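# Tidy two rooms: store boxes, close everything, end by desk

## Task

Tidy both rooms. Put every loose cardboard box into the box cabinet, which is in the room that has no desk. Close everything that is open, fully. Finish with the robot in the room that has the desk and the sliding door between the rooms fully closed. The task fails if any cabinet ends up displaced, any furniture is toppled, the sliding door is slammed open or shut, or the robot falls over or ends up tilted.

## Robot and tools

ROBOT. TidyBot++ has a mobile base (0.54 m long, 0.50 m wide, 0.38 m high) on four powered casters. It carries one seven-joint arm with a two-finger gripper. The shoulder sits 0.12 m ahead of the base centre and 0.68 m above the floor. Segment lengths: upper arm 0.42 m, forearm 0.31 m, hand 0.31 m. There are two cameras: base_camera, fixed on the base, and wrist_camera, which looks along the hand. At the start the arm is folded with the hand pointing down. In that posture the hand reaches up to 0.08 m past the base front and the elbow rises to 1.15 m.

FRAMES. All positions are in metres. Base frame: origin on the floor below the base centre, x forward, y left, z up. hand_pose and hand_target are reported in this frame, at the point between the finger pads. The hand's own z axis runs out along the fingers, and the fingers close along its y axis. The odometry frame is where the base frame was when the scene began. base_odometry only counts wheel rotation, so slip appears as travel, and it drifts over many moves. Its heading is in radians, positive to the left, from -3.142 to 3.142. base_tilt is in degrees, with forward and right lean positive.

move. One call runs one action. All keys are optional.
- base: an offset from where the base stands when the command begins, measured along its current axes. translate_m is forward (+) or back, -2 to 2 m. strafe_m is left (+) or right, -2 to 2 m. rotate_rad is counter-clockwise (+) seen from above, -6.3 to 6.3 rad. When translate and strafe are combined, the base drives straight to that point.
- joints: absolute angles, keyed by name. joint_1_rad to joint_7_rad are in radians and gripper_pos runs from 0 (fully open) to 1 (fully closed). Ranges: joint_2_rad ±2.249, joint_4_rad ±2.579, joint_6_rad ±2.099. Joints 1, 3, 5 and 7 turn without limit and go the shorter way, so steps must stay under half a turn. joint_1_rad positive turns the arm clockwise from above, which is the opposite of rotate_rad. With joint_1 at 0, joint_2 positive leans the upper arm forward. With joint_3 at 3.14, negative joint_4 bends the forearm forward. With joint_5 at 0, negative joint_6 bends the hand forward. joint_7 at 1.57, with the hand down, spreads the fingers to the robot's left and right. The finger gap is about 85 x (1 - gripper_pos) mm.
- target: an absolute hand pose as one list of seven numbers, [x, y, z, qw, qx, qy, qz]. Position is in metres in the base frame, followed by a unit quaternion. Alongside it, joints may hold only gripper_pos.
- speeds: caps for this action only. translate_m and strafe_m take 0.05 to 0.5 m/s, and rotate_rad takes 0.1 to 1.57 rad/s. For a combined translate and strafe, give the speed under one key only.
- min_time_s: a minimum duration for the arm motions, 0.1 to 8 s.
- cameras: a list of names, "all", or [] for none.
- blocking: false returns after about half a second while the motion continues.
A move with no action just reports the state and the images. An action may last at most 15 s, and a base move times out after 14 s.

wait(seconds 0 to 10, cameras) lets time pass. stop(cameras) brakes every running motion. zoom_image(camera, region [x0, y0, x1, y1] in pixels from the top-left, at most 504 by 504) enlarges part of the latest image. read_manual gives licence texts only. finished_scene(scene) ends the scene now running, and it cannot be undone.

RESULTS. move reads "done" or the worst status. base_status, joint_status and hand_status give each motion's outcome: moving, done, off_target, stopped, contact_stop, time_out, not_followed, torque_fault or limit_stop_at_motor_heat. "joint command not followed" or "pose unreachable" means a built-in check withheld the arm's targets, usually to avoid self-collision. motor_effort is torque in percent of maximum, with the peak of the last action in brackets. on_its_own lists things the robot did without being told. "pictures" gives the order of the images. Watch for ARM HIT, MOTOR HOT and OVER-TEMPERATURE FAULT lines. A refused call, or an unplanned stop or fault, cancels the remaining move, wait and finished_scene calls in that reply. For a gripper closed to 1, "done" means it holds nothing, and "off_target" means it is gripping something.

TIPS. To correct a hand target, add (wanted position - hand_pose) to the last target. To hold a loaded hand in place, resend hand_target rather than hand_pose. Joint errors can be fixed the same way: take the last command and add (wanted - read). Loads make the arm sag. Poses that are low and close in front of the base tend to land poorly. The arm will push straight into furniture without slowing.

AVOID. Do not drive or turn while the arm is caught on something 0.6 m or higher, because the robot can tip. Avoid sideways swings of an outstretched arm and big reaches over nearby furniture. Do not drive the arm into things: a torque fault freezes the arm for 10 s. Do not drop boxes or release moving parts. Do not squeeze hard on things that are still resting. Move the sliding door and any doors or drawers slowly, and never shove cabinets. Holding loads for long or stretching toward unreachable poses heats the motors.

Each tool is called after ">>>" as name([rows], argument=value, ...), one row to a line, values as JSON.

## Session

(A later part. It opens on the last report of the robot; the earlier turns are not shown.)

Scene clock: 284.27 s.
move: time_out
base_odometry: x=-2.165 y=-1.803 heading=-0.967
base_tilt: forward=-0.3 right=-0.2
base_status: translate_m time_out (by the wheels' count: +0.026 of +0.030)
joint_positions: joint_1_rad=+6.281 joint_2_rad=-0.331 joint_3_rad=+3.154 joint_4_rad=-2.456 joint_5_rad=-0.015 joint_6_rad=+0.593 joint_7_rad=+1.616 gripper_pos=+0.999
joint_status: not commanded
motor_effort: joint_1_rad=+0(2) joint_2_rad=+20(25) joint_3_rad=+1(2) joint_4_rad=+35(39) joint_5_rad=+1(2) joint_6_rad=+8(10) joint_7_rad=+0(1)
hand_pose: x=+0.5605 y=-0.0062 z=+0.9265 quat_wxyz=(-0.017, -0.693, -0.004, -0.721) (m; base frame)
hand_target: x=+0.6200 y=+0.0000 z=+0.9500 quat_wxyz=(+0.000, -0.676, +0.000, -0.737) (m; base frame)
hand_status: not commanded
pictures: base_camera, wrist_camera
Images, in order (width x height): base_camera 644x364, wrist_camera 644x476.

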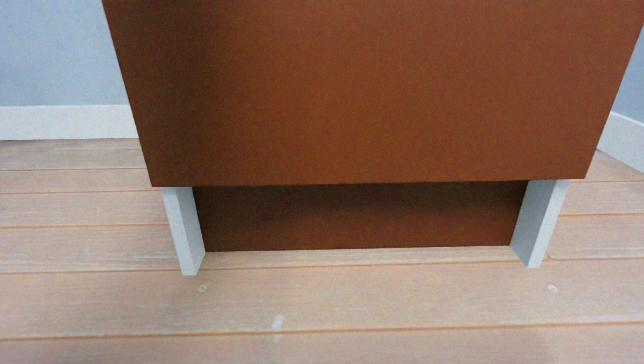

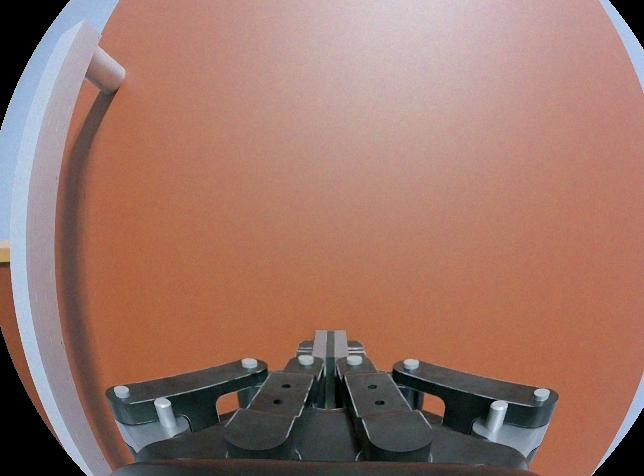

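>>> move(base={"translate_m": -0.28}, speeds={"translate_m": 0.3}, cameras=[])

>>> move(base={"strafe_m": 1.39}, joints={"gripper_pos": 0}, target=[0.58, 0.0, 0.71, 0, 0.6756, 0, 0.7373])

Scene clock: 287.90 s.
move: done
base_odometry: x=-2.324 y=-1.573 heading=-0.967
base_tilt: forward=-0.2 right=-0.3
base_status: done
joint_positions: joint_1_rad=+6.281 joint_2_rad=-0.164 joint_3_rad=+3.153 joint_4_rad=-2.336 joint_5_rad=-0.015 joint_6_rad=+0.596 joint_7_rad=+1.616 gripper_pos=+0.999
joint_status: not commanded
motor_effort: joint_1_rad=+1(1) joint_2_rad=-12(20) joint_3_rad=+1(2) joint_4_rad=+16(34) joint_5_rad=+0(1) joint_6_rad=+8(9) joint_7_rad=+0(1)
hand_pose: x=+0.6210 y=-0.0063 z=+0.9178 quat_wxyz=(-0.017, -0.709, -0.005, -0.705) (m; base frame)
hand_target: x=+0.6200 y=+0.0000 z=+0.9500 quat_wxyz=(+0.000, -0.676, +0.000, -0.737) (m; base frame)
hand_status: not commanded
pictures: none
No camera images: "cameras" was empty.

Scene clock: 291.57 s.
move: off_target
base_odometry: x=-1.181 y=-0.783 heading=-0.966
base_tilt: forward=-0.2 right=-0.2
base_status: done
joint_positions: joint_1_rad=+6.278 joint_2_rad=+0.888 joint_3_rad=+3.154 joint_4_rad=-2.574 joint_5_rad=-0.015 joint_6_rad=+2.004 joint_7_rad=+1.615 gripper_pos=+0.000
joint_status: all done
motor_effort: joint_1_rad=+1(4) joint_2_rad=-27(28) joint_3_rad=+0(1) joint_4_rad=+0(17) joint_5_rad=+0(1) joint_6_rad=+8(9) joint_7_rad=+0(1)
hand_pose: x=+0.6558 y=-0.0043 z=+0.6838 quat_wxyz=(-0.028, -0.666, -0.014, -0.745) (m; base frame)
hand_target: x=+0.6483 y=-0.0005 z=+0.6964 quat_wxyz=(+0.000, -0.646, -0.002, -0.763) (m; base frame)
hand_status: off_target (0.080 m and 3.8 deg from the pose sent, 0.212 m and 5.7 deg at the start; a joint's target at an end of its range on 63 of 63 steps)
pictures: base_camera, wrist_camera
Images, in order (width x height): base_camera 644x364, wrist_camera 644x476.

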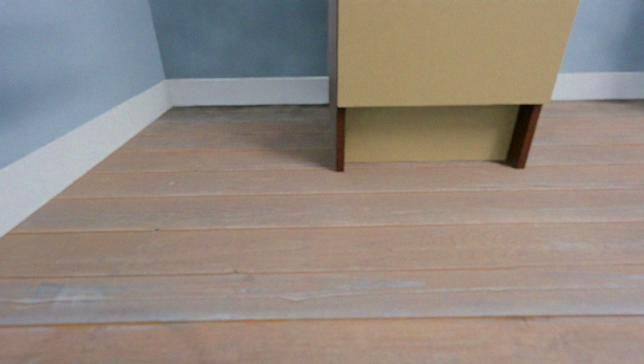

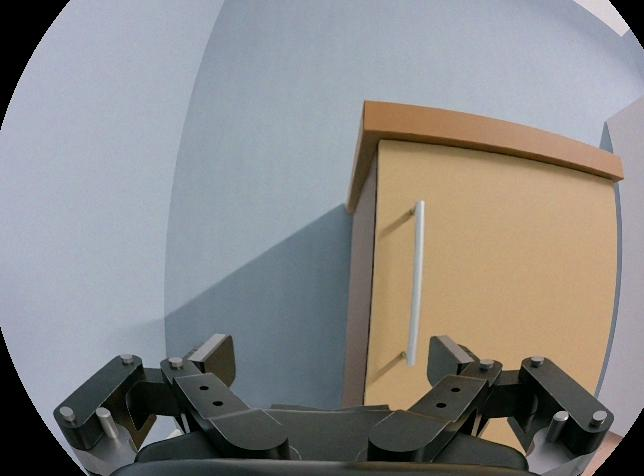

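>>> move(base={"strafe_m": -0.075, "translate_m": 0.08}, speeds={"strafe_m": 0.2})

Scene clock: 294.87 s.
move: done
base_odometry: x=-1.197 y=-0.891 heading=-0.966
base_tilt: forward=-0.2 right=-0.2
base_status: done
joint_positions: joint_1_rad=+6.279 joint_2_rad=+0.889 joint_3_rad=+3.154 joint_4_rad=-2.578 joint_5_rad=-0.015 joint_6_rad=+2.006 joint_7_rad=+1.615 gripper_pos=+0.000
joint_status: not commanded
motor_effort: joint_1_rad=+1(3) joint_2_rad=-26(28) joint_3_rad=+0(1) joint_4_rad=+0(1) joint_5_rad=+0(1) joint_6_rad=+8(8) joint_7_rad=+0(1)
hand_pose: x=+0.6545 y=-0.0045 z=+0.6831 quat_wxyz=(-0.028, -0.667, -0.014, -0.744) (m; base frame)
hand_target: x=+0.6483 y=-0.0005 z=+0.6964 quat_wxyz=(+0.000, -0.646, -0.002, -0.763) (m; base frame)
hand_status: not commanded
pictures: base_camera, wrist_camera
Images, in order (width x height): base_camera 644x364, wrist_camera 644x476.

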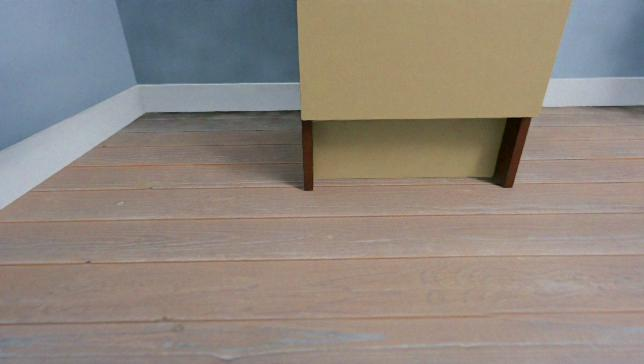

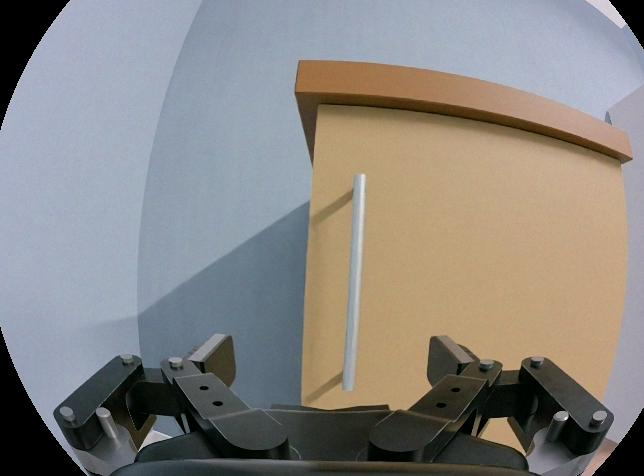

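>>> move(base={"strafe_m": -0.018, "translate_m": 0.06}, speeds={"translate_m": 0.15})

Scene clock: 297.87 s.
move: done
base_odometry: x=-1.178 y=-0.951 heading=-0.966
base_tilt: forward=-0.2 right=-0.2
base_status: done
joint_positions: joint_1_rad=+6.278 joint_2_rad=+0.890 joint_3_rad=+3.154 joint_4_rad=-2.582 joint_5_rad=-0.015 joint_6_rad=+2.007 joint_7_rad=+1.615 gripper_pos=+0.000
joint_status: not commanded
motor_effort: joint_1_rad=+1(4) joint_2_rad=-26(28) joint_3_rad=+0(2) joint_4_rad=+0(1) joint_5_rad=+0(1) joint_6_rad=+8(8) joint_7_rad=+0(1)
hand_pose: x=+0.6537 y=-0.0044 z=+0.6823 quat_wxyz=(-0.028, -0.668, -0.014, -0.743) (m; base frame)
hand_target: x=+0.6483 y=-0.0005 z=+0.6964 quat_wxyz=(+0.000, -0.646, -0.002, -0.763) (m; base frame)
hand_status: not commanded
pictures: base_camera, wrist_camera
Images, in order (width x height): base_camera 644x364, wrist_camera 644x476.

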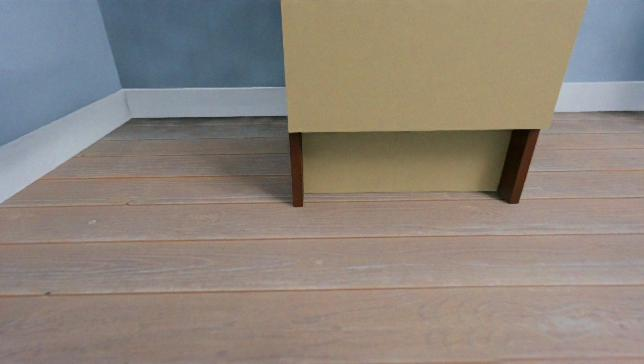

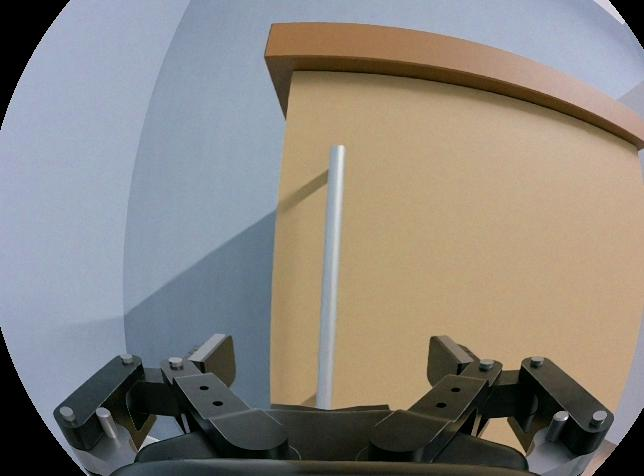

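>>> move(base={"translate_m": 0.07}, speeds={"translate_m": 0.12})

Scene clock: 299.67 s.
move: done
base_odometry: x=-1.138 y=-1.009 heading=-0.966
base_tilt: forward=-0.2 right=-0.2
base_status: done
joint_positions: joint_1_rad=+6.278 joint_2_rad=+0.891 joint_3_rad=+3.154 joint_4_rad=-2.584 joint_5_rad=-0.015 joint_6_rad=+2.008 joint_7_rad=+1.615 gripper_pos=+0.000
joint_status: not commanded
motor_effort: joint_1_rad=+1(2) joint_2_rad=-27(28) joint_3_rad=+0(1) joint_4_rad=+0(1) joint_5_rad=+0(1) joint_6_rad=+8(8) joint_7_rad=+0(1)
hand_pose: x=+0.6530 y=-0.0044 z=+0.6813 quat_wxyz=(-0.028, -0.669, -0.014, -0.742) (m; base frame)
hand_target: x=+0.6483 y=-0.0005 z=+0.6964 quat_wxyz=(+0.000, -0.646, -0.002, -0.763) (m; base frame)
hand_status: not commanded
pictures: base_camera, wrist_camera
Images, in order (width x height): base_camera 644x364, wrist_camera 644x476.

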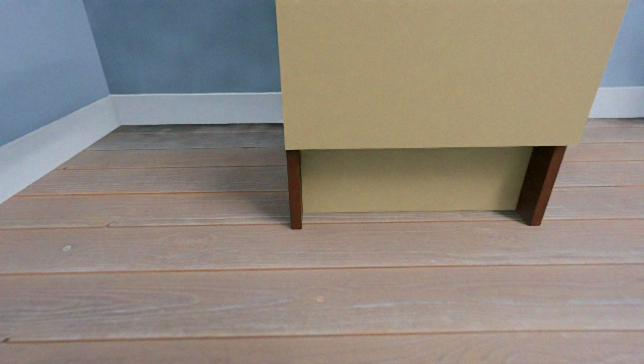

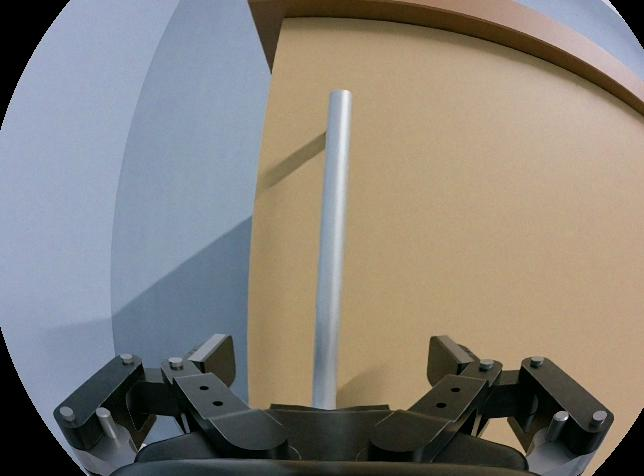

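>>> move(base={"translate_m": 0.045}, speeds={"translate_m": 0.1})

Scene clock: 301.27 s.
move: done
base_odometry: x=-1.113 y=-1.046 heading=-0.967
base_tilt: forward=-0.3 right=-0.3
base_status: done
joint_positions: joint_1_rad=+6.279 joint_2_rad=+0.893 joint_3_rad=+3.154 joint_4_rad=-2.667 joint_5_rad=-0.015 joint_6_rad=+2.061 joint_7_rad=+1.615 gripper_pos=+0.000
joint_status: not commanded
motor_effort: joint_1_rad=-1(2) joint_2_rad=-23(28) joint_3_rad=+0(1) joint_4_rad=+10(14) joint_5_rad=+3(4) joint_6_rad=+4(9) joint_7_rad=-1(1)
hand_pose: x=+0.6295 y=-0.0043 z=+0.6807 quat_wxyz=(-0.027, -0.681, -0.015, -0.731) (m; base frame)
hand_target: x=+0.6483 y=-0.0005 z=+0.6964 quat_wxyz=(+0.000, -0.646, -0.002, -0.763) (m; base frame)
hand_status: not commanded
pictures: base_camera, wrist_camera
Images, in order (width x height): base_camera 644x364, wrist_camera 644x476.

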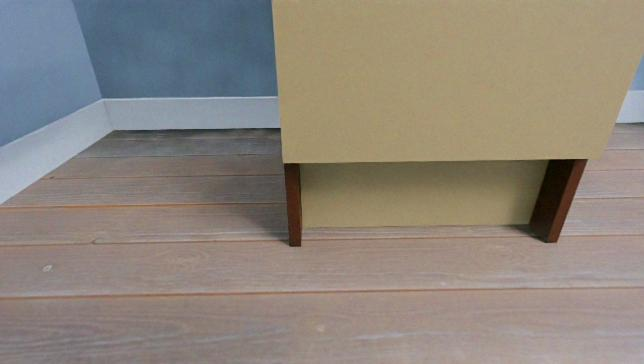

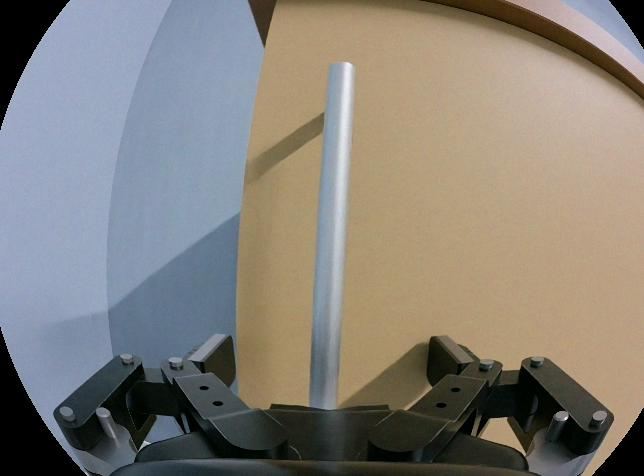

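>>> move(base={"translate_m": -0.015}, speeds={"translate_m": 0.1}, cameras=[])

>>> move(joints={"gripper_pos": 0.97})

Scene clock: 303.57 s.
move: done
base_odometry: x=-1.121 y=-1.033 heading=-0.967
base_tilt: forward=-0.2 right=-0.2
base_status: done
joint_positions: joint_1_rad=+6.279 joint_2_rad=+0.902 joint_3_rad=+3.154 joint_4_rad=-2.612 joint_5_rad=-0.014 joint_6_rad=+2.061 joint_7_rad=+1.611 gripper_pos=+0.000
joint_status: not commanded
motor_effort: joint_1_rad=+1(2) joint_2_rad=-26(29) joint_3_rad=+0(1) joint_4_rad=+3(9) joint_5_rad=+1(3) joint_6_rad=+6(10) joint_7_rad=+0(1)
hand_pose: x=+0.6440 y=-0.0039 z=+0.6864 quat_wxyz=(-0.025, -0.664, -0.013, -0.747) (m; base frame)
hand_target: x=+0.6483 y=-0.0005 z=+0.6964 quat_wxyz=(+0.000, -0.646, -0.002, -0.763) (m; base frame)
hand_status: not commanded
pictures: none
No camera images: "cameras" was empty.

Scene clock: 304.70 s.
move: off_target
base_odometry: x=-1.121 y=-1.033 heading=-0.967
base_tilt: forward=-0.2 right=-0.2
base_status: not commanded
joint_positions: joint_1_rad=+6.279 joint_2_rad=+0.902 joint_3_rad=+3.155 joint_4_rad=-2.658 joint_5_rad=-0.003 joint_6_rad=+2.067 joint_7_rad=+1.601 gripper_pos=+0.916
joint_status: gripper_pos off_target (ended at +0.916, target +0.970)
motor_effort: joint_1_rad=+1(6) joint_2_rad=-24(28) joint_3_rad=+1(4) joint_4_rad=+10(12) joint_5_rad=+1(6) joint_6_rad=+4(8) joint_7_rad=+2(2)
hand_pose: x=+0.6318 y=-0.0018 z=+0.6793 quat_wxyz=(-0.018, -0.679, -0.012, -0.734) (m; base frame)
hand_target: x=+0.6483 y=-0.0005 z=+0.6964 quat_wxyz=(+0.000, -0.646, -0.002, -0.763) (m; base frame)
hand_status: not commanded
pictures: base_camera, wrist_camera
Images, in order (width x height): base_camera 644x364, wrist_camera 644x476.

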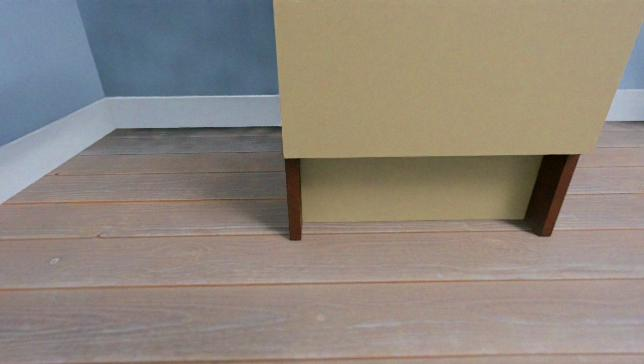

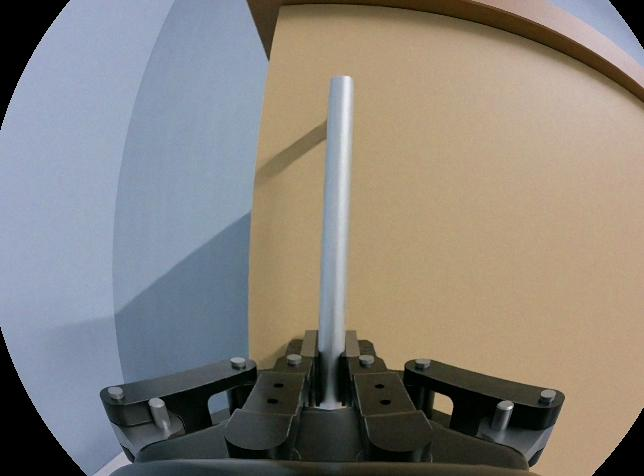

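>>> move(base={"translate_m": -0.1, "strafe_m": -0.094, "rotate_rad": 0.1}, speeds={"translate_m": 0.12, "rotate_rad": 0.1})

Scene clock: 309.47 s.
move: done
base_odometry: x=-1.256 y=-1.004 heading=-0.866
base_tilt: forward=-0.2 right=-0.2
base_status: done
joint_positions: joint_1_rad=+6.271 joint_2_rad=+0.924 joint_3_rad=+3.154 joint_4_rad=-2.593 joint_5_rad=+0.012 joint_6_rad=+2.067 joint_7_rad=+1.601 gripper_pos=+0.917
joint_status: not commanded
motor_effort: joint_1_rad=+3(7) joint_2_rad=-31(34) joint_3_rad=+2(4) joint_4_rad=+0(10) joint_5_rad=-3(6) joint_6_rad=+13(16) joint_7_rad=+2(3)
hand_pose: x=+0.6487 y=+0.0071 z=+0.6804 quat_wxyz=(-0.007, -0.663, -0.017, -0.749) (m; base frame)
hand_target: x=+0.6483 y=-0.0005 z=+0.6964 quat_wxyz=(+0.000, -0.646, -0.002, -0.763) (m; base frame)
hand_status: not commanded
pictures: base_camera, wrist_camera
Images, in order (width x height): base_camera 644x364, wrist_camera 644x476.

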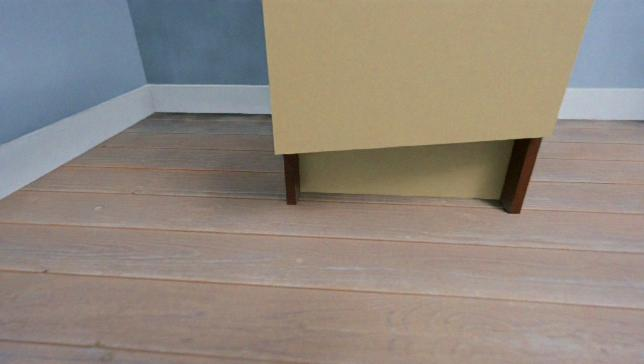

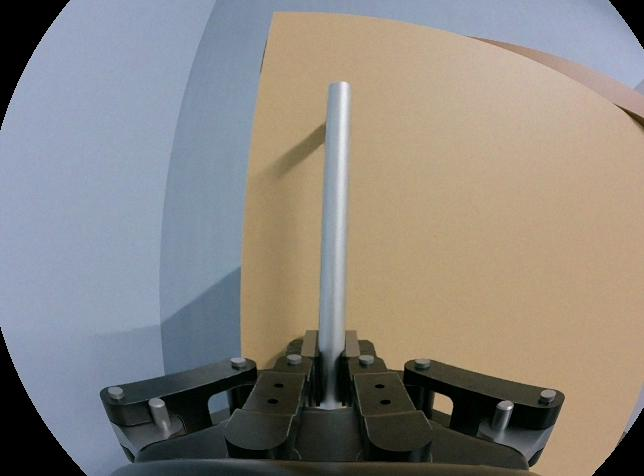

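>>> move(base={"translate_m": -0.116, "strafe_m": -0.154, "rotate_rad": 0.15}, speeds={"translate_m": 0.12, "rotate_rad": 0.1}, cameras=["wrist_camera"])

>>> move(base={"translate_m": -0.11, "strafe_m": -0.2, "rotate_rad": 0.18}, speeds={"translate_m": 0.12, "rotate_rad": 0.1})

Scene clock: 312.53 s.
move: done
base_odometry: x=-1.448 y=-1.016 heading=-0.715
base_tilt: forward=-0.2 right=-0.3
base_status: done
joint_positions: joint_1_rad=+6.267 joint_2_rad=+0.924 joint_3_rad=+3.151 joint_4_rad=-2.593 joint_5_rad=+0.021 joint_6_rad=+2.067 joint_7_rad=+1.601 gripper_pos=+0.918
joint_status: not commanded
motor_effort: joint_1_rad=+3(7) joint_2_rad=-29(34) joint_3_rad=+2(4) joint_4_rad=+0(2) joint_5_rad=-3(6) joint_6_rad=+11(16) joint_7_rad=+1(2)
hand_pose: x=+0.6485 y=+0.0127 z=+0.6800 quat_wxyz=(+0.000, -0.663, -0.020, -0.748) (m; base frame)
hand_target: x=+0.6483 y=-0.0005 z=+0.6964 quat_wxyz=(+0.000, -0.646, -0.002, -0.763) (m; base frame)
hand_status: not commanded
pictures: wrist_camera
Images, in order (width x height): wrist_camera 644x476.

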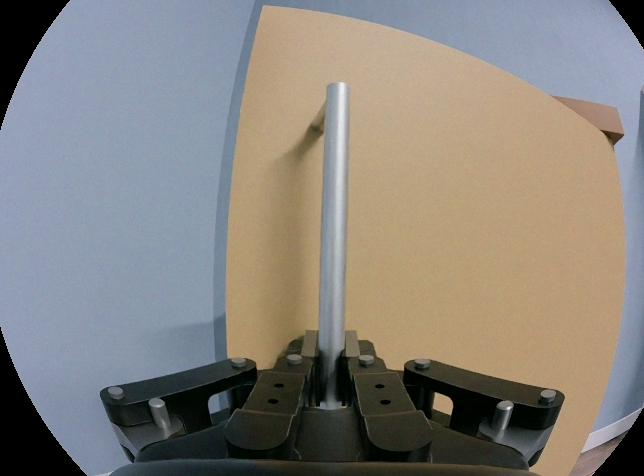

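Scene clock: 315.03 s.
move: done
base_odometry: x=-1.663 y=-1.095 heading=-0.534
base_tilt: forward=-0.2 right=-0.2
base_status: done
joint_positions: joint_1_rad=+6.275 joint_2_rad=+0.925 joint_3_rad=+3.153 joint_4_rad=-2.593 joint_5_rad=+0.024 joint_6_rad=+2.067 joint_7_rad=+1.601 gripper_pos=+0.918
joint_status: not commanded
motor_effort: joint_1_rad=+3(7) joint_2_rad=-28(32) joint_3_rad=+2(4) joint_4_rad=+0(3) joint_5_rad=-2(6) joint_6_rad=+9(13) joint_7_rad=+1(2)
hand_pose: x=+0.6485 y=+0.0088 z=+0.6799 quat_wxyz=(-0.002, -0.663, -0.018, -0.748) (m; base frame)
hand_target: x=+0.6483 y=-0.0005 z=+0.6964 quat_wxyz=(+0.000, -0.646, -0.002, -0.763) (m; base frame)
hand_status: not commanded
pictures: base_camera, wrist_camera
Images, in order (width x height): base_camera 644x364, wrist_camera 644x476.

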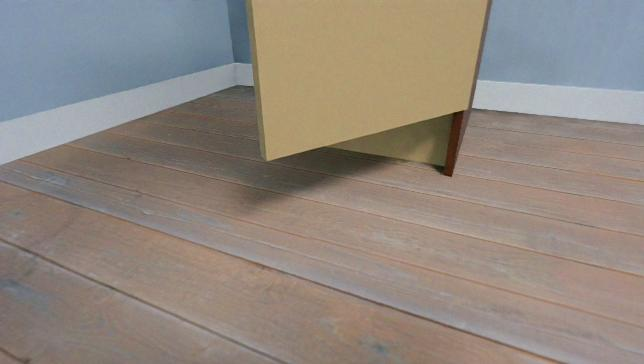

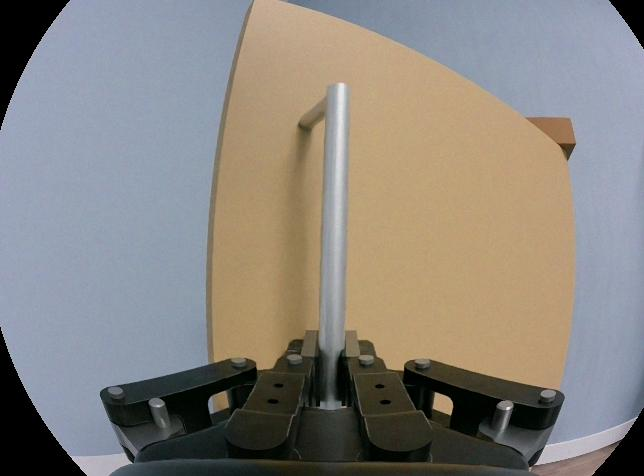

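>>> move(base={"translate_m": -0.1, "strafe_m": -0.26, "rotate_rad": 0.25}, speeds={"translate_m": 0.12, "rotate_rad": 0.1}, cameras=["wrist_camera"])

>>> move(base={"translate_m": -0.1, "strafe_m": -0.28, "rotate_rad": 0.27}, speeds={"translate_m": 0.12, "rotate_rad": 0.1})

Scene clock: 319.30 s.
move: done
base_odometry: x=-1.881 y=-1.268 heading=-0.285
base_tilt: forward=-0.2 right=-0.2
base_status: done
joint_positions: joint_1_rad=+6.320 joint_2_rad=+0.927 joint_3_rad=+3.172 joint_4_rad=-2.582 joint_5_rad=+0.009 joint_6_rad=+2.067 joint_7_rad=+1.599 gripper_pos=+0.919
joint_status: not commanded
motor_effort: joint_1_rad=-6(10) joint_2_rad=-33(34) joint_3_rad=-3(4) joint_4_rad=-2(4) joint_5_rad=+5(7) joint_6_rad=+17(17) joint_7_rad=+3(3)
hand_pose: x=+0.6510 y=-0.0255 z=+0.6808 quat_wxyz=(-0.035, -0.660, -0.002, -0.750) (m; base frame)
hand_target: x=+0.6483 y=-0.0005 z=+0.6964 quat_wxyz=(+0.000, -0.646, -0.002, -0.763) (m; base frame)
hand_status: not commanded
pictures: wrist_camera
Images, in order (width x height): wrist_camera 644x476.

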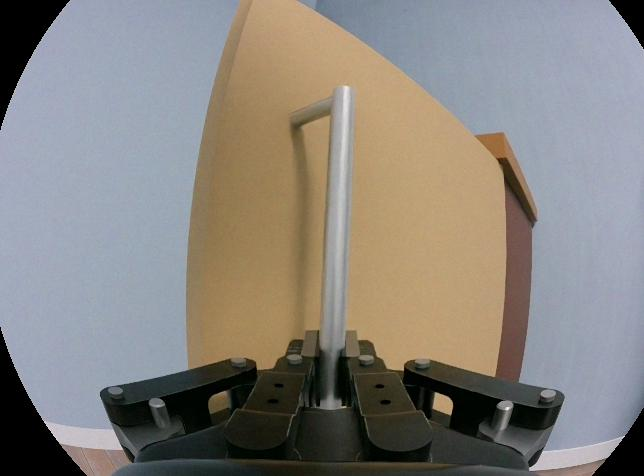

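Scene clock: 322.40 s.
move: done
base_odometry: x=-2.056 y=-1.508 heading=-0.015
base_tilt: forward=-0.2 right=-0.2
base_status: done
joint_positions: joint_1_rad=+6.279 joint_2_rad=+0.944 joint_3_rad=+3.159 joint_4_rad=-2.598 joint_5_rad=+0.003 joint_6_rad=+2.109 joint_7_rad=+1.598 gripper_pos=+0.970
joint_status: not commanded
on_its_own: gripper_pos moved +0.051 to your old target +0.970
motor_effort: joint_1_rad=+0(11) joint_2_rad=-27(43) joint_3_rad=+0(5) joint_4_rad=-1(23) joint_5_rad=+0(9) joint_6_rad=+7(34) joint_7_rad=+0(3)
hand_pose: x=+0.6456 y=-0.0010 z=+0.6817 quat_wxyz=(-0.016, -0.657, -0.013, -0.754) (m; base frame)
hand_target: x=+0.6483 y=-0.0005 z=+0.6964 quat_wxyz=(+0.000, -0.646, -0.002, -0.763) (m; base frame)
hand_status: not commanded
pictures: base_camera, wrist_camera
Images, in order (width x height): base_camera 644x364, wrist_camera 644x476.

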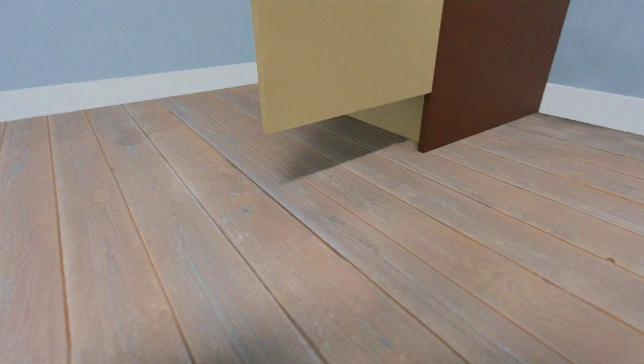

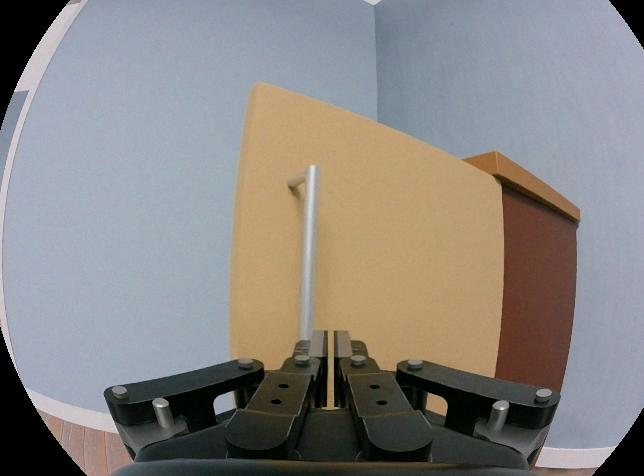

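>>> move(base={"translate_m": -0.35}, cameras=[])

>>> move(base={"rotate_rad": -0.955}, joints={"joint_1_rad": 6.283, "joint_2_rad": -0.391, "joint_3_rad": 3.14, "joint_4_rad": -2.506, "joint_5_rad": 0, "joint_6_rad": 0.3, "joint_7_rad": 1.57}, cameras=["base_camera"])

>>> move(base={"translate_m": -0.3, "strafe_m": 0.3}, cameras=[])

>>> move(base={"strafe_m": 1.0})

Scene clock: 329.40 s.
move: done
base_odometry: x=-2.406 y=-1.503 heading=-0.015
base_tilt: forward=-0.2 right=-0.2
base_status: done
joint_positions: joint_1_rad=+6.279 joint_2_rad=+0.943 joint_3_rad=+3.159 joint_4_rad=-2.596 joint_5_rad=+0.003 joint_6_rad=+2.109 joint_7_rad=+1.598 gripper_pos=+0.970
joint_status: not commanded
motor_effort: joint_1_rad=+1(2) joint_2_rad=-27(29) joint_3_rad=+0(1) joint_4_rad=-1(2) joint_5_rad=+0(1) joint_6_rad=+7(9) joint_7_rad=+0(1)
hand_pose: x=+0.6462 y=-0.0010 z=+0.6823 quat_wxyz=(-0.016, -0.656, -0.013, -0.755) (m; base frame)
hand_target: x=+0.6483 y=-0.0005 z=+0.6964 quat_wxyz=(+0.000, -0.646, -0.002, -0.763) (m; base frame)
hand_status: not commanded
pictures: none
No camera images: "cameras" was empty.

Scene clock: 332.43 s.
move: done
base_odometry: x=-2.406 y=-1.503 heading=-0.969
base_tilt: forward=-0.2 right=-0.2
base_status: done
joint_positions: joint_1_rad=+6.289 joint_2_rad=-0.371 joint_3_rad=+3.154 joint_4_rad=-2.538 joint_5_rad=+0.003 joint_6_rad=+0.395 joint_7_rad=+1.598 gripper_pos=+0.970
joint_status: all done
motor_effort: joint_1_rad=+1(5) joint_2_rad=-6(29) joint_3_rad=+1(2) joint_4_rad=+16(17) joint_5_rad=+0(2) joint_6_rad=+8(9) joint_7_rad=-1(2)
hand_pose: x=+0.5317 y=-0.0064 z=+0.8355 quat_wxyz=(-0.013, -0.774, -0.004, -0.633) (m; base frame)
hand_target: x=+0.5296 y=+0.0021 z=+0.8328 quat_wxyz=(+0.001, -0.788, -0.001, -0.616) (m; base frame)
hand_status: not commanded
pictures: base_camera
Images, in order (width x height): base_camera 644x364.

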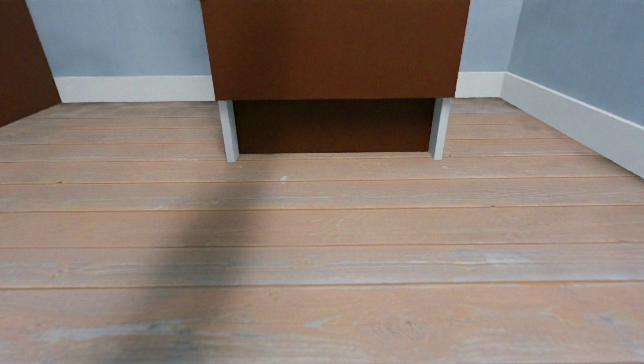

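Scene clock: 334.73 s.
move: done
base_odometry: x=-2.328 y=-1.086 heading=-0.969
base_tilt: forward=-0.3 right=-0.2
base_status: done
joint_positions: joint_1_rad=+6.289 joint_2_rad=-0.379 joint_3_rad=+3.148 joint_4_rad=-2.533 joint_5_rad=+0.003 joint_6_rad=+0.391 joint_7_rad=+1.598 gripper_pos=+0.970
joint_status: not commanded
motor_effort: joint_1_rad=+1(2) joint_2_rad=-5(8) joint_3_rad=+1(2) joint_4_rad=+16(17) joint_5_rad=+0(1) joint_6_rad=+8(9) joint_7_rad=+0(1)
hand_pose: x=+0.5314 y=-0.0038 z=+0.8405 quat_wxyz=(-0.012, -0.771, -0.006, -0.636) (m; base frame)
hand_target: x=+0.5296 y=+0.0021 z=+0.8328 quat_wxyz=(+0.001, -0.788, -0.001, -0.616) (m; base frame)
hand_status: not commanded
pictures: none
No camera images: "cameras" was empty.

Scene clock: 337.77 s.
move: done
base_odometry: x=-1.504 y=-0.520 heading=-0.969
base_tilt: forward=-0.2 right=-0.3
base_status: done
joint_positions: joint_1_rad=+6.289 joint_2_rad=-0.379 joint_3_rad=+3.146 joint_4_rad=-2.533 joint_5_rad=+0.003 joint_6_rad=+0.391 joint_7_rad=+1.598 gripper_pos=+0.970
joint_status: not commanded
motor_effort: joint_1_rad=+1(1) joint_2_rad=-5(7) joint_3_rad=+1(2) joint_4_rad=+17(17) joint_5_rad=+0(1) joint_6_rad=+8(8) joint_7_rad=+0(1)
hand_pose: x=+0.5314 y=-0.0027 z=+0.8405 quat_wxyz=(-0.012, -0.771, -0.007, -0.636) (m; base frame)
hand_target: x=+0.5296 y=+0.0021 z=+0.8328 quat_wxyz=(+0.001, -0.788, -0.001, -0.616) (m; base frame)
hand_status: not commanded
pictures: base_camera, wrist_camera
Images, in order (width x height): base_camera 644x364, wrist_camera 644x476.

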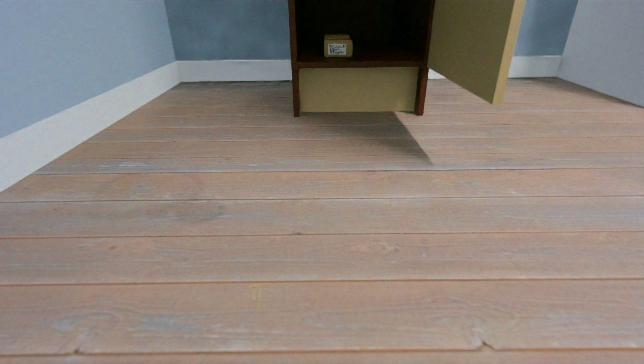

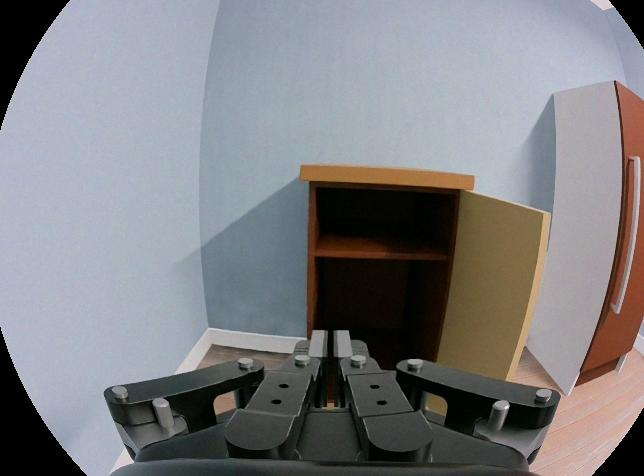

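>>> zoom_image(camera="base_camera", region=[280, 0, 540, 130])

>>> zoom_image(camera="wrist_camera", region=[290, 150, 644, 420])

Scaled by 1.938.

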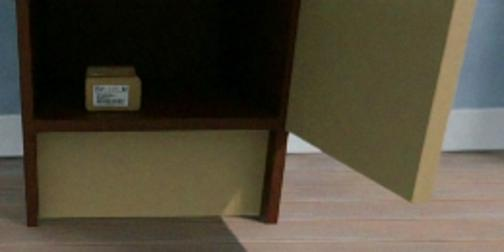

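Scaled by 1.424.

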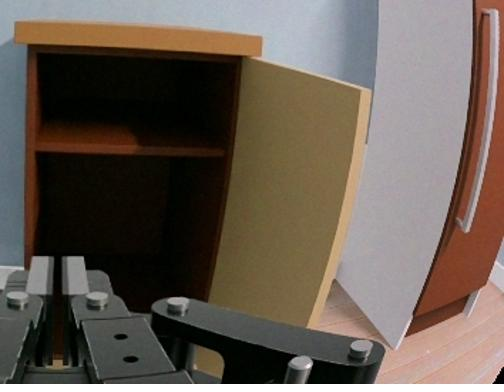

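>>> move(base={"translate_m": -0.51}, joints={"joint_1_rad": 6.283, "joint_2_rad": -0.391, "joint_4_rad": -2.506, "joint_6_rad": -0.8, "gripper_pos": 0.2})

Scene clock: 345.80 s.
move: done
base_odometry: x=-1.792 y=-0.099 heading=-0.969
base_tilt: forward=-0.2 right=-0.2
base_status: done
joint_positions: joint_1_rad=+6.289 joint_2_rad=-0.388 joint_3_rad=+3.146 joint_4_rad=-2.523 joint_5_rad=+0.003 joint_6_rad=-0.722 joint_7_rad=+1.598 gripper_pos=+0.200
joint_status: all done
motor_effort: joint_1_rad=+1(2) joint_2_rad=-2(9) joint_3_rad=+1(1) joint_4_rad=+13(16) joint_5_rad=+0(1) joint_6_rad=+2(8) joint_7_rad=+0(1)
hand_pose: x=+0.3129 y=-0.0011 z=+0.6044 quat_wxyz=(-0.003, -0.990, -0.009, -0.142) (m; base frame)
hand_target: x=+0.2975 y=+0.0016 z=+0.6047 quat_wxyz=(+0.000, -0.994, +0.000, -0.113) (m; base frame)
hand_status: not commanded
pictures: base_camera, wrist_camera
Images, in order (width x height): base_camera 644x364, wrist_camera 644x476.

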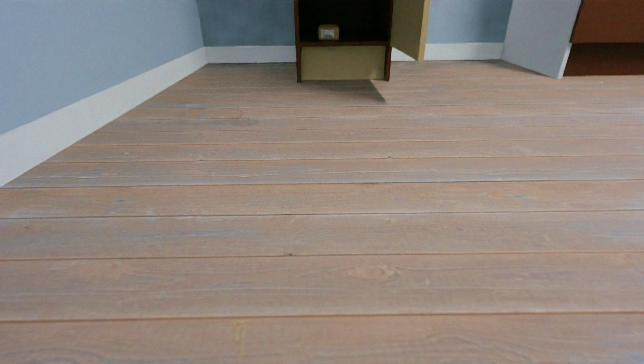

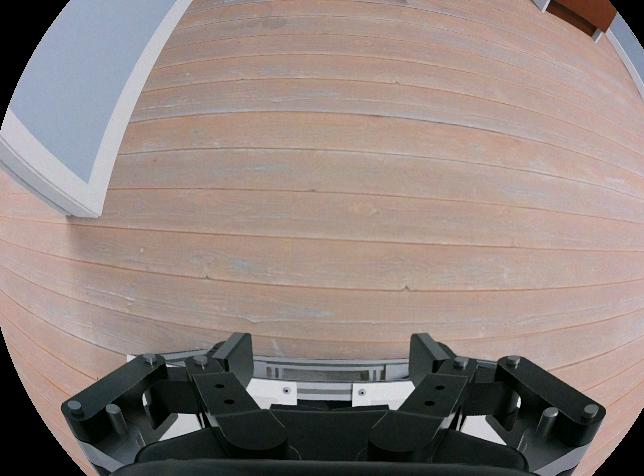

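>>> move(base={"translate_m": 0.06, "strafe_m": 0.4})

Scene clock: 350.53 s.
move: done
base_odometry: x=-1.429 y=+0.078 heading=-0.969
base_tilt: forward=-0.3 right=-0.2
base_status: done
joint_positions: joint_1_rad=+6.289 joint_2_rad=-0.388 joint_3_rad=+3.145 joint_4_rad=-2.523 joint_5_rad=+0.003 joint_6_rad=-0.722 joint_7_rad=+1.598 gripper_pos=+0.200
joint_status: not commanded
motor_effort: joint_1_rad=+1(1) joint_2_rad=-2(3) joint_3_rad=+1(2) joint_4_rad=+13(14) joint_5_rad=+1(1) joint_6_rad=+2(3) joint_7_rad=+0(1)
hand_pose: x=+0.3128 y=-0.0010 z=+0.6044 quat_wxyz=(-0.003, -0.990, -0.010, -0.141) (m; base frame)
hand_target: x=+0.2975 y=+0.0016 z=+0.6047 quat_wxyz=(+0.000, -0.994, +0.000, -0.113) (m; base frame)
hand_status: not commanded
pictures: base_camera, wrist_camera
Images, in order (width x height): base_camera 644x364, wrist_camera 644x476.

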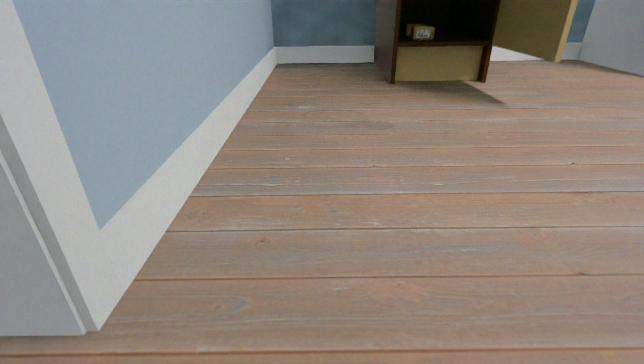

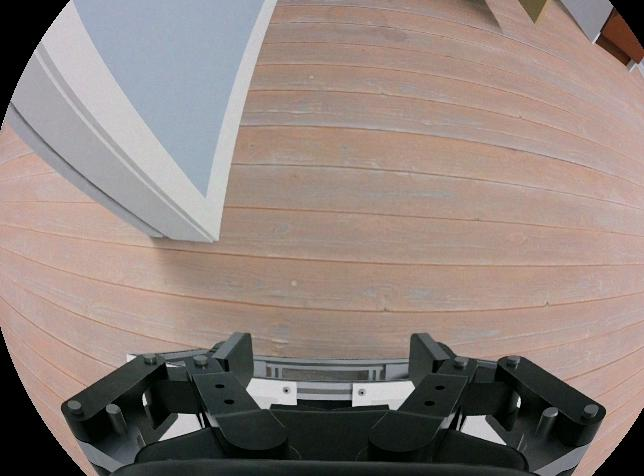

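>>> move(base={"strafe_m": 1.0})

Scene clock: 354.57 s.
move: done
base_odometry: x=-0.604 y=+0.644 heading=-0.969
base_tilt: forward=-0.3 right=-0.3
base_status: done
joint_positions: joint_1_rad=+6.289 joint_2_rad=-0.388 joint_3_rad=+3.145 joint_4_rad=-2.523 joint_5_rad=+0.003 joint_6_rad=-0.723 joint_7_rad=+1.598 gripper_pos=+0.200
joint_status: not commanded
motor_effort: joint_1_rad=+1(1) joint_2_rad=-2(3) joint_3_rad=+1(2) joint_4_rad=+14(14) joint_5_rad=+0(1) joint_6_rad=+2(3) joint_7_rad=+0(1)
hand_pose: x=+0.3127 y=-0.0010 z=+0.6043 quat_wxyz=(-0.003, -0.990, -0.010, -0.141) (m; base frame)
hand_target: x=+0.2975 y=+0.0016 z=+0.6047 quat_wxyz=(+0.000, -0.994, +0.000, -0.113) (m; base frame)
hand_status: not commanded
pictures: base_camera, wrist_camera
Images, in order (width x height): base_camera 644x364, wrist_camera 644x476.

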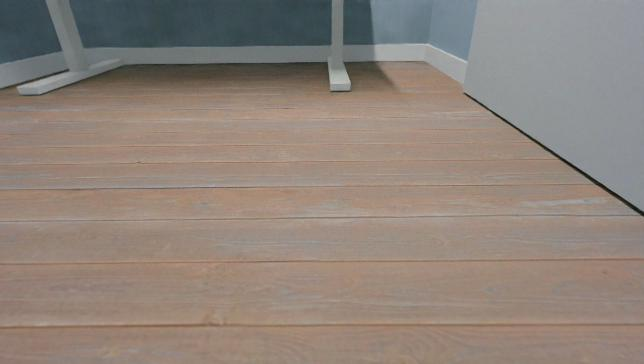

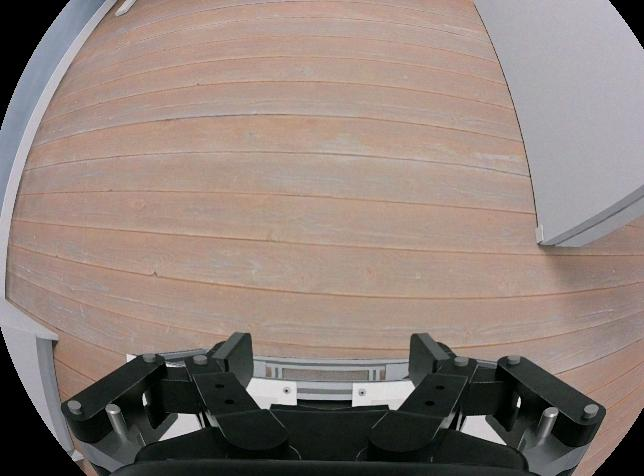

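>>> move(base={"translate_m": 0.6}, joints={"joint_2_rad": -0.2, "joint_4_rad": -1.8, "joint_6_rad": -0.6})

Scene clock: 358.43 s.
move: done
base_odometry: x=-0.264 y=+0.149 heading=-0.969
base_tilt: forward=-0.2 right=-0.2
base_status: done
joint_positions: joint_1_rad=+6.289 joint_2_rad=-0.210 joint_3_rad=+3.145 joint_4_rad=-1.828 joint_5_rad=+0.003 joint_6_rad=-0.683 joint_7_rad=+1.598 gripper_pos=+0.200
joint_status: all done
motor_effort: joint_1_rad=+1(1) joint_2_rad=-12(15) joint_3_rad=+1(1) joint_4_rad=+17(18) joint_5_rad=+0(1) joint_6_rad=+6(6) joint_7_rad=+0(1)
hand_pose: x=+0.5773 y=-0.0037 z=+0.8708 quat_wxyz=(-0.008, -0.913, -0.009, -0.408) (m; base frame)
hand_target: x=+0.6013 y=+0.0023 z=+0.9018 quat_wxyz=(+0.000, -0.891, -0.001, -0.454) (m; base frame)
hand_status: not commanded
pictures: base_camera, wrist_camera
Images, in order (width x height): base_camera 644x364, wrist_camera 644x476.

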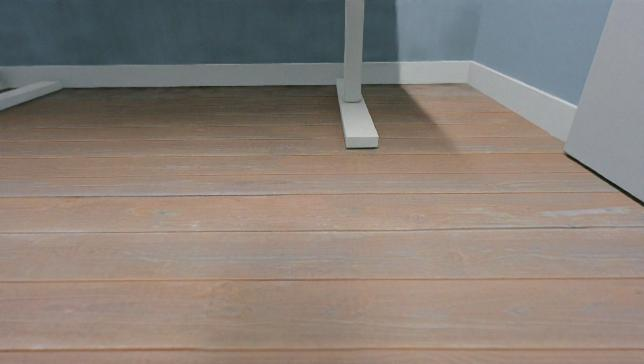

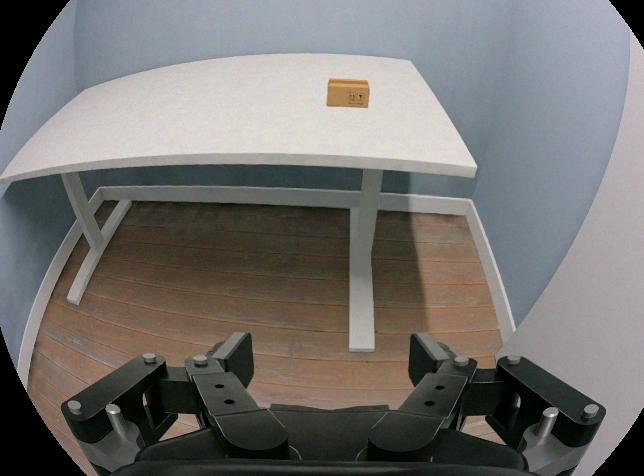

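>>> zoom_image(camera="wrist_camera", region=[290, 50, 420, 150])

Scaled by 3.877.

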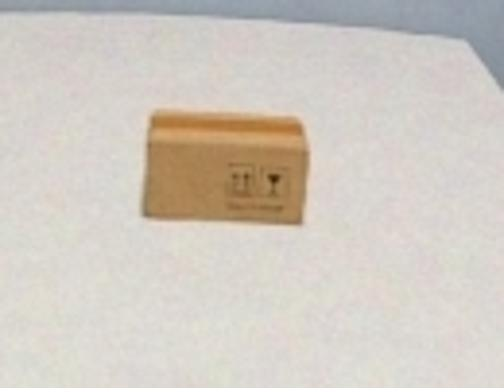

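>>> move(base={"translate_m": 0.2, "strafe_m": -0.06}, target=[0.58, 0.0, 0.89, 0, 0.7324, 0.6808, 0])

Scene clock: 370.00 s.
move: done
base_odometry: x=-0.200 y=-0.050 heading=-0.968
base_tilt: forward=-0.2 right=-0.2
base_status: done
joint_positions: joint_1_rad=+6.349 joint_2_rad=+0.423 joint_3_rad=+2.966 joint_4_rad=-0.698 joint_5_rad=+0.049 joint_6_rad=-1.949 joint_7_rad=+2.965 gripper_pos=+0.200
joint_status: not commanded
motor_effort: joint_1_rad=+1(2) joint_2_rad=-28(29) joint_3_rad=+0(2) joint_4_rad=+13(19) joint_5_rad=+0(1) joint_6_rad=+0(7) joint_7_rad=+0(1)
hand_pose: x=+0.5945 y=+0.0171 z=+0.8941 quat_wxyz=(-0.012, -0.743, -0.669, -0.039) (m; base frame)
hand_target: x=+0.5800 y=+0.0000 z=+0.8900 quat_wxyz=(+0.000, -0.732, -0.681, +0.000) (m; base frame)
hand_status: done (0.023 m and 5.0 deg from the pose sent, 0.020 m and 95.2 deg at the start)
pictures: base_camera, wrist_camera
Images, in order (width x height): base_camera 644x364, wrist_camera 644x476.

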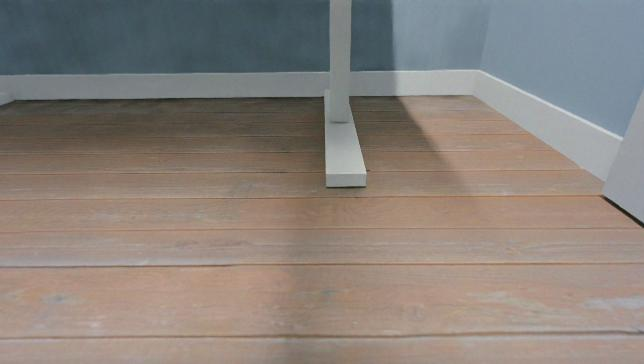

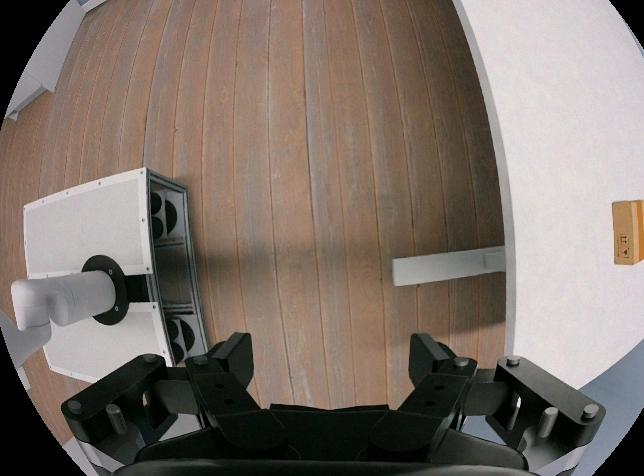

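>>> move(base={"translate_m": 0.4}, speeds={"translate_m": 0.25})

Scene clock: 374.17 s.
move: done
base_odometry: x=+0.027 y=-0.380 heading=-0.968
base_tilt: forward=-0.2 right=-0.2
base_status: done
joint_positions: joint_1_rad=+6.351 joint_2_rad=+0.437 joint_3_rad=+2.964 joint_4_rad=-0.695 joint_5_rad=+0.050 joint_6_rad=-1.956 joint_7_rad=+2.966 gripper_pos=+0.200
joint_status: not commanded
motor_effort: joint_1_rad=+1(3) joint_2_rad=-28(31) joint_3_rad=+0(1) joint_4_rad=+13(14) joint_5_rad=+0(1) joint_6_rad=+0(1) joint_7_rad=+0(1)
hand_pose: x=+0.5955 y=+0.0163 z=+0.8881 quat_wxyz=(-0.006, -0.743, -0.669, -0.032) (m; base frame)
hand_target: x=+0.5800 y=+0.0000 z=+0.8900 quat_wxyz=(+0.000, -0.732, -0.681, +0.000) (m; base frame)
hand_status: not commanded
pictures: base_camera, wrist_camera
Images, in order (width x height): base_camera 644x364, wrist_camera 644x476.

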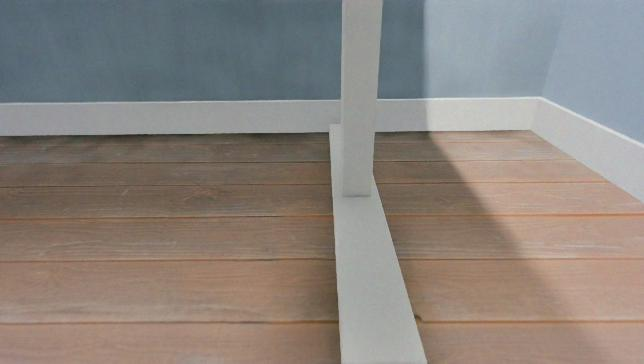

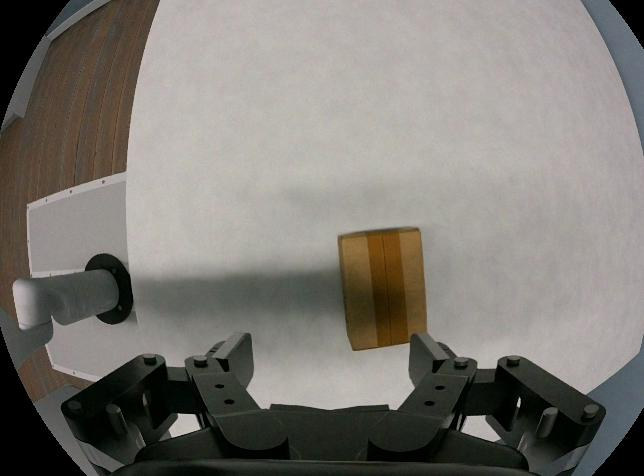

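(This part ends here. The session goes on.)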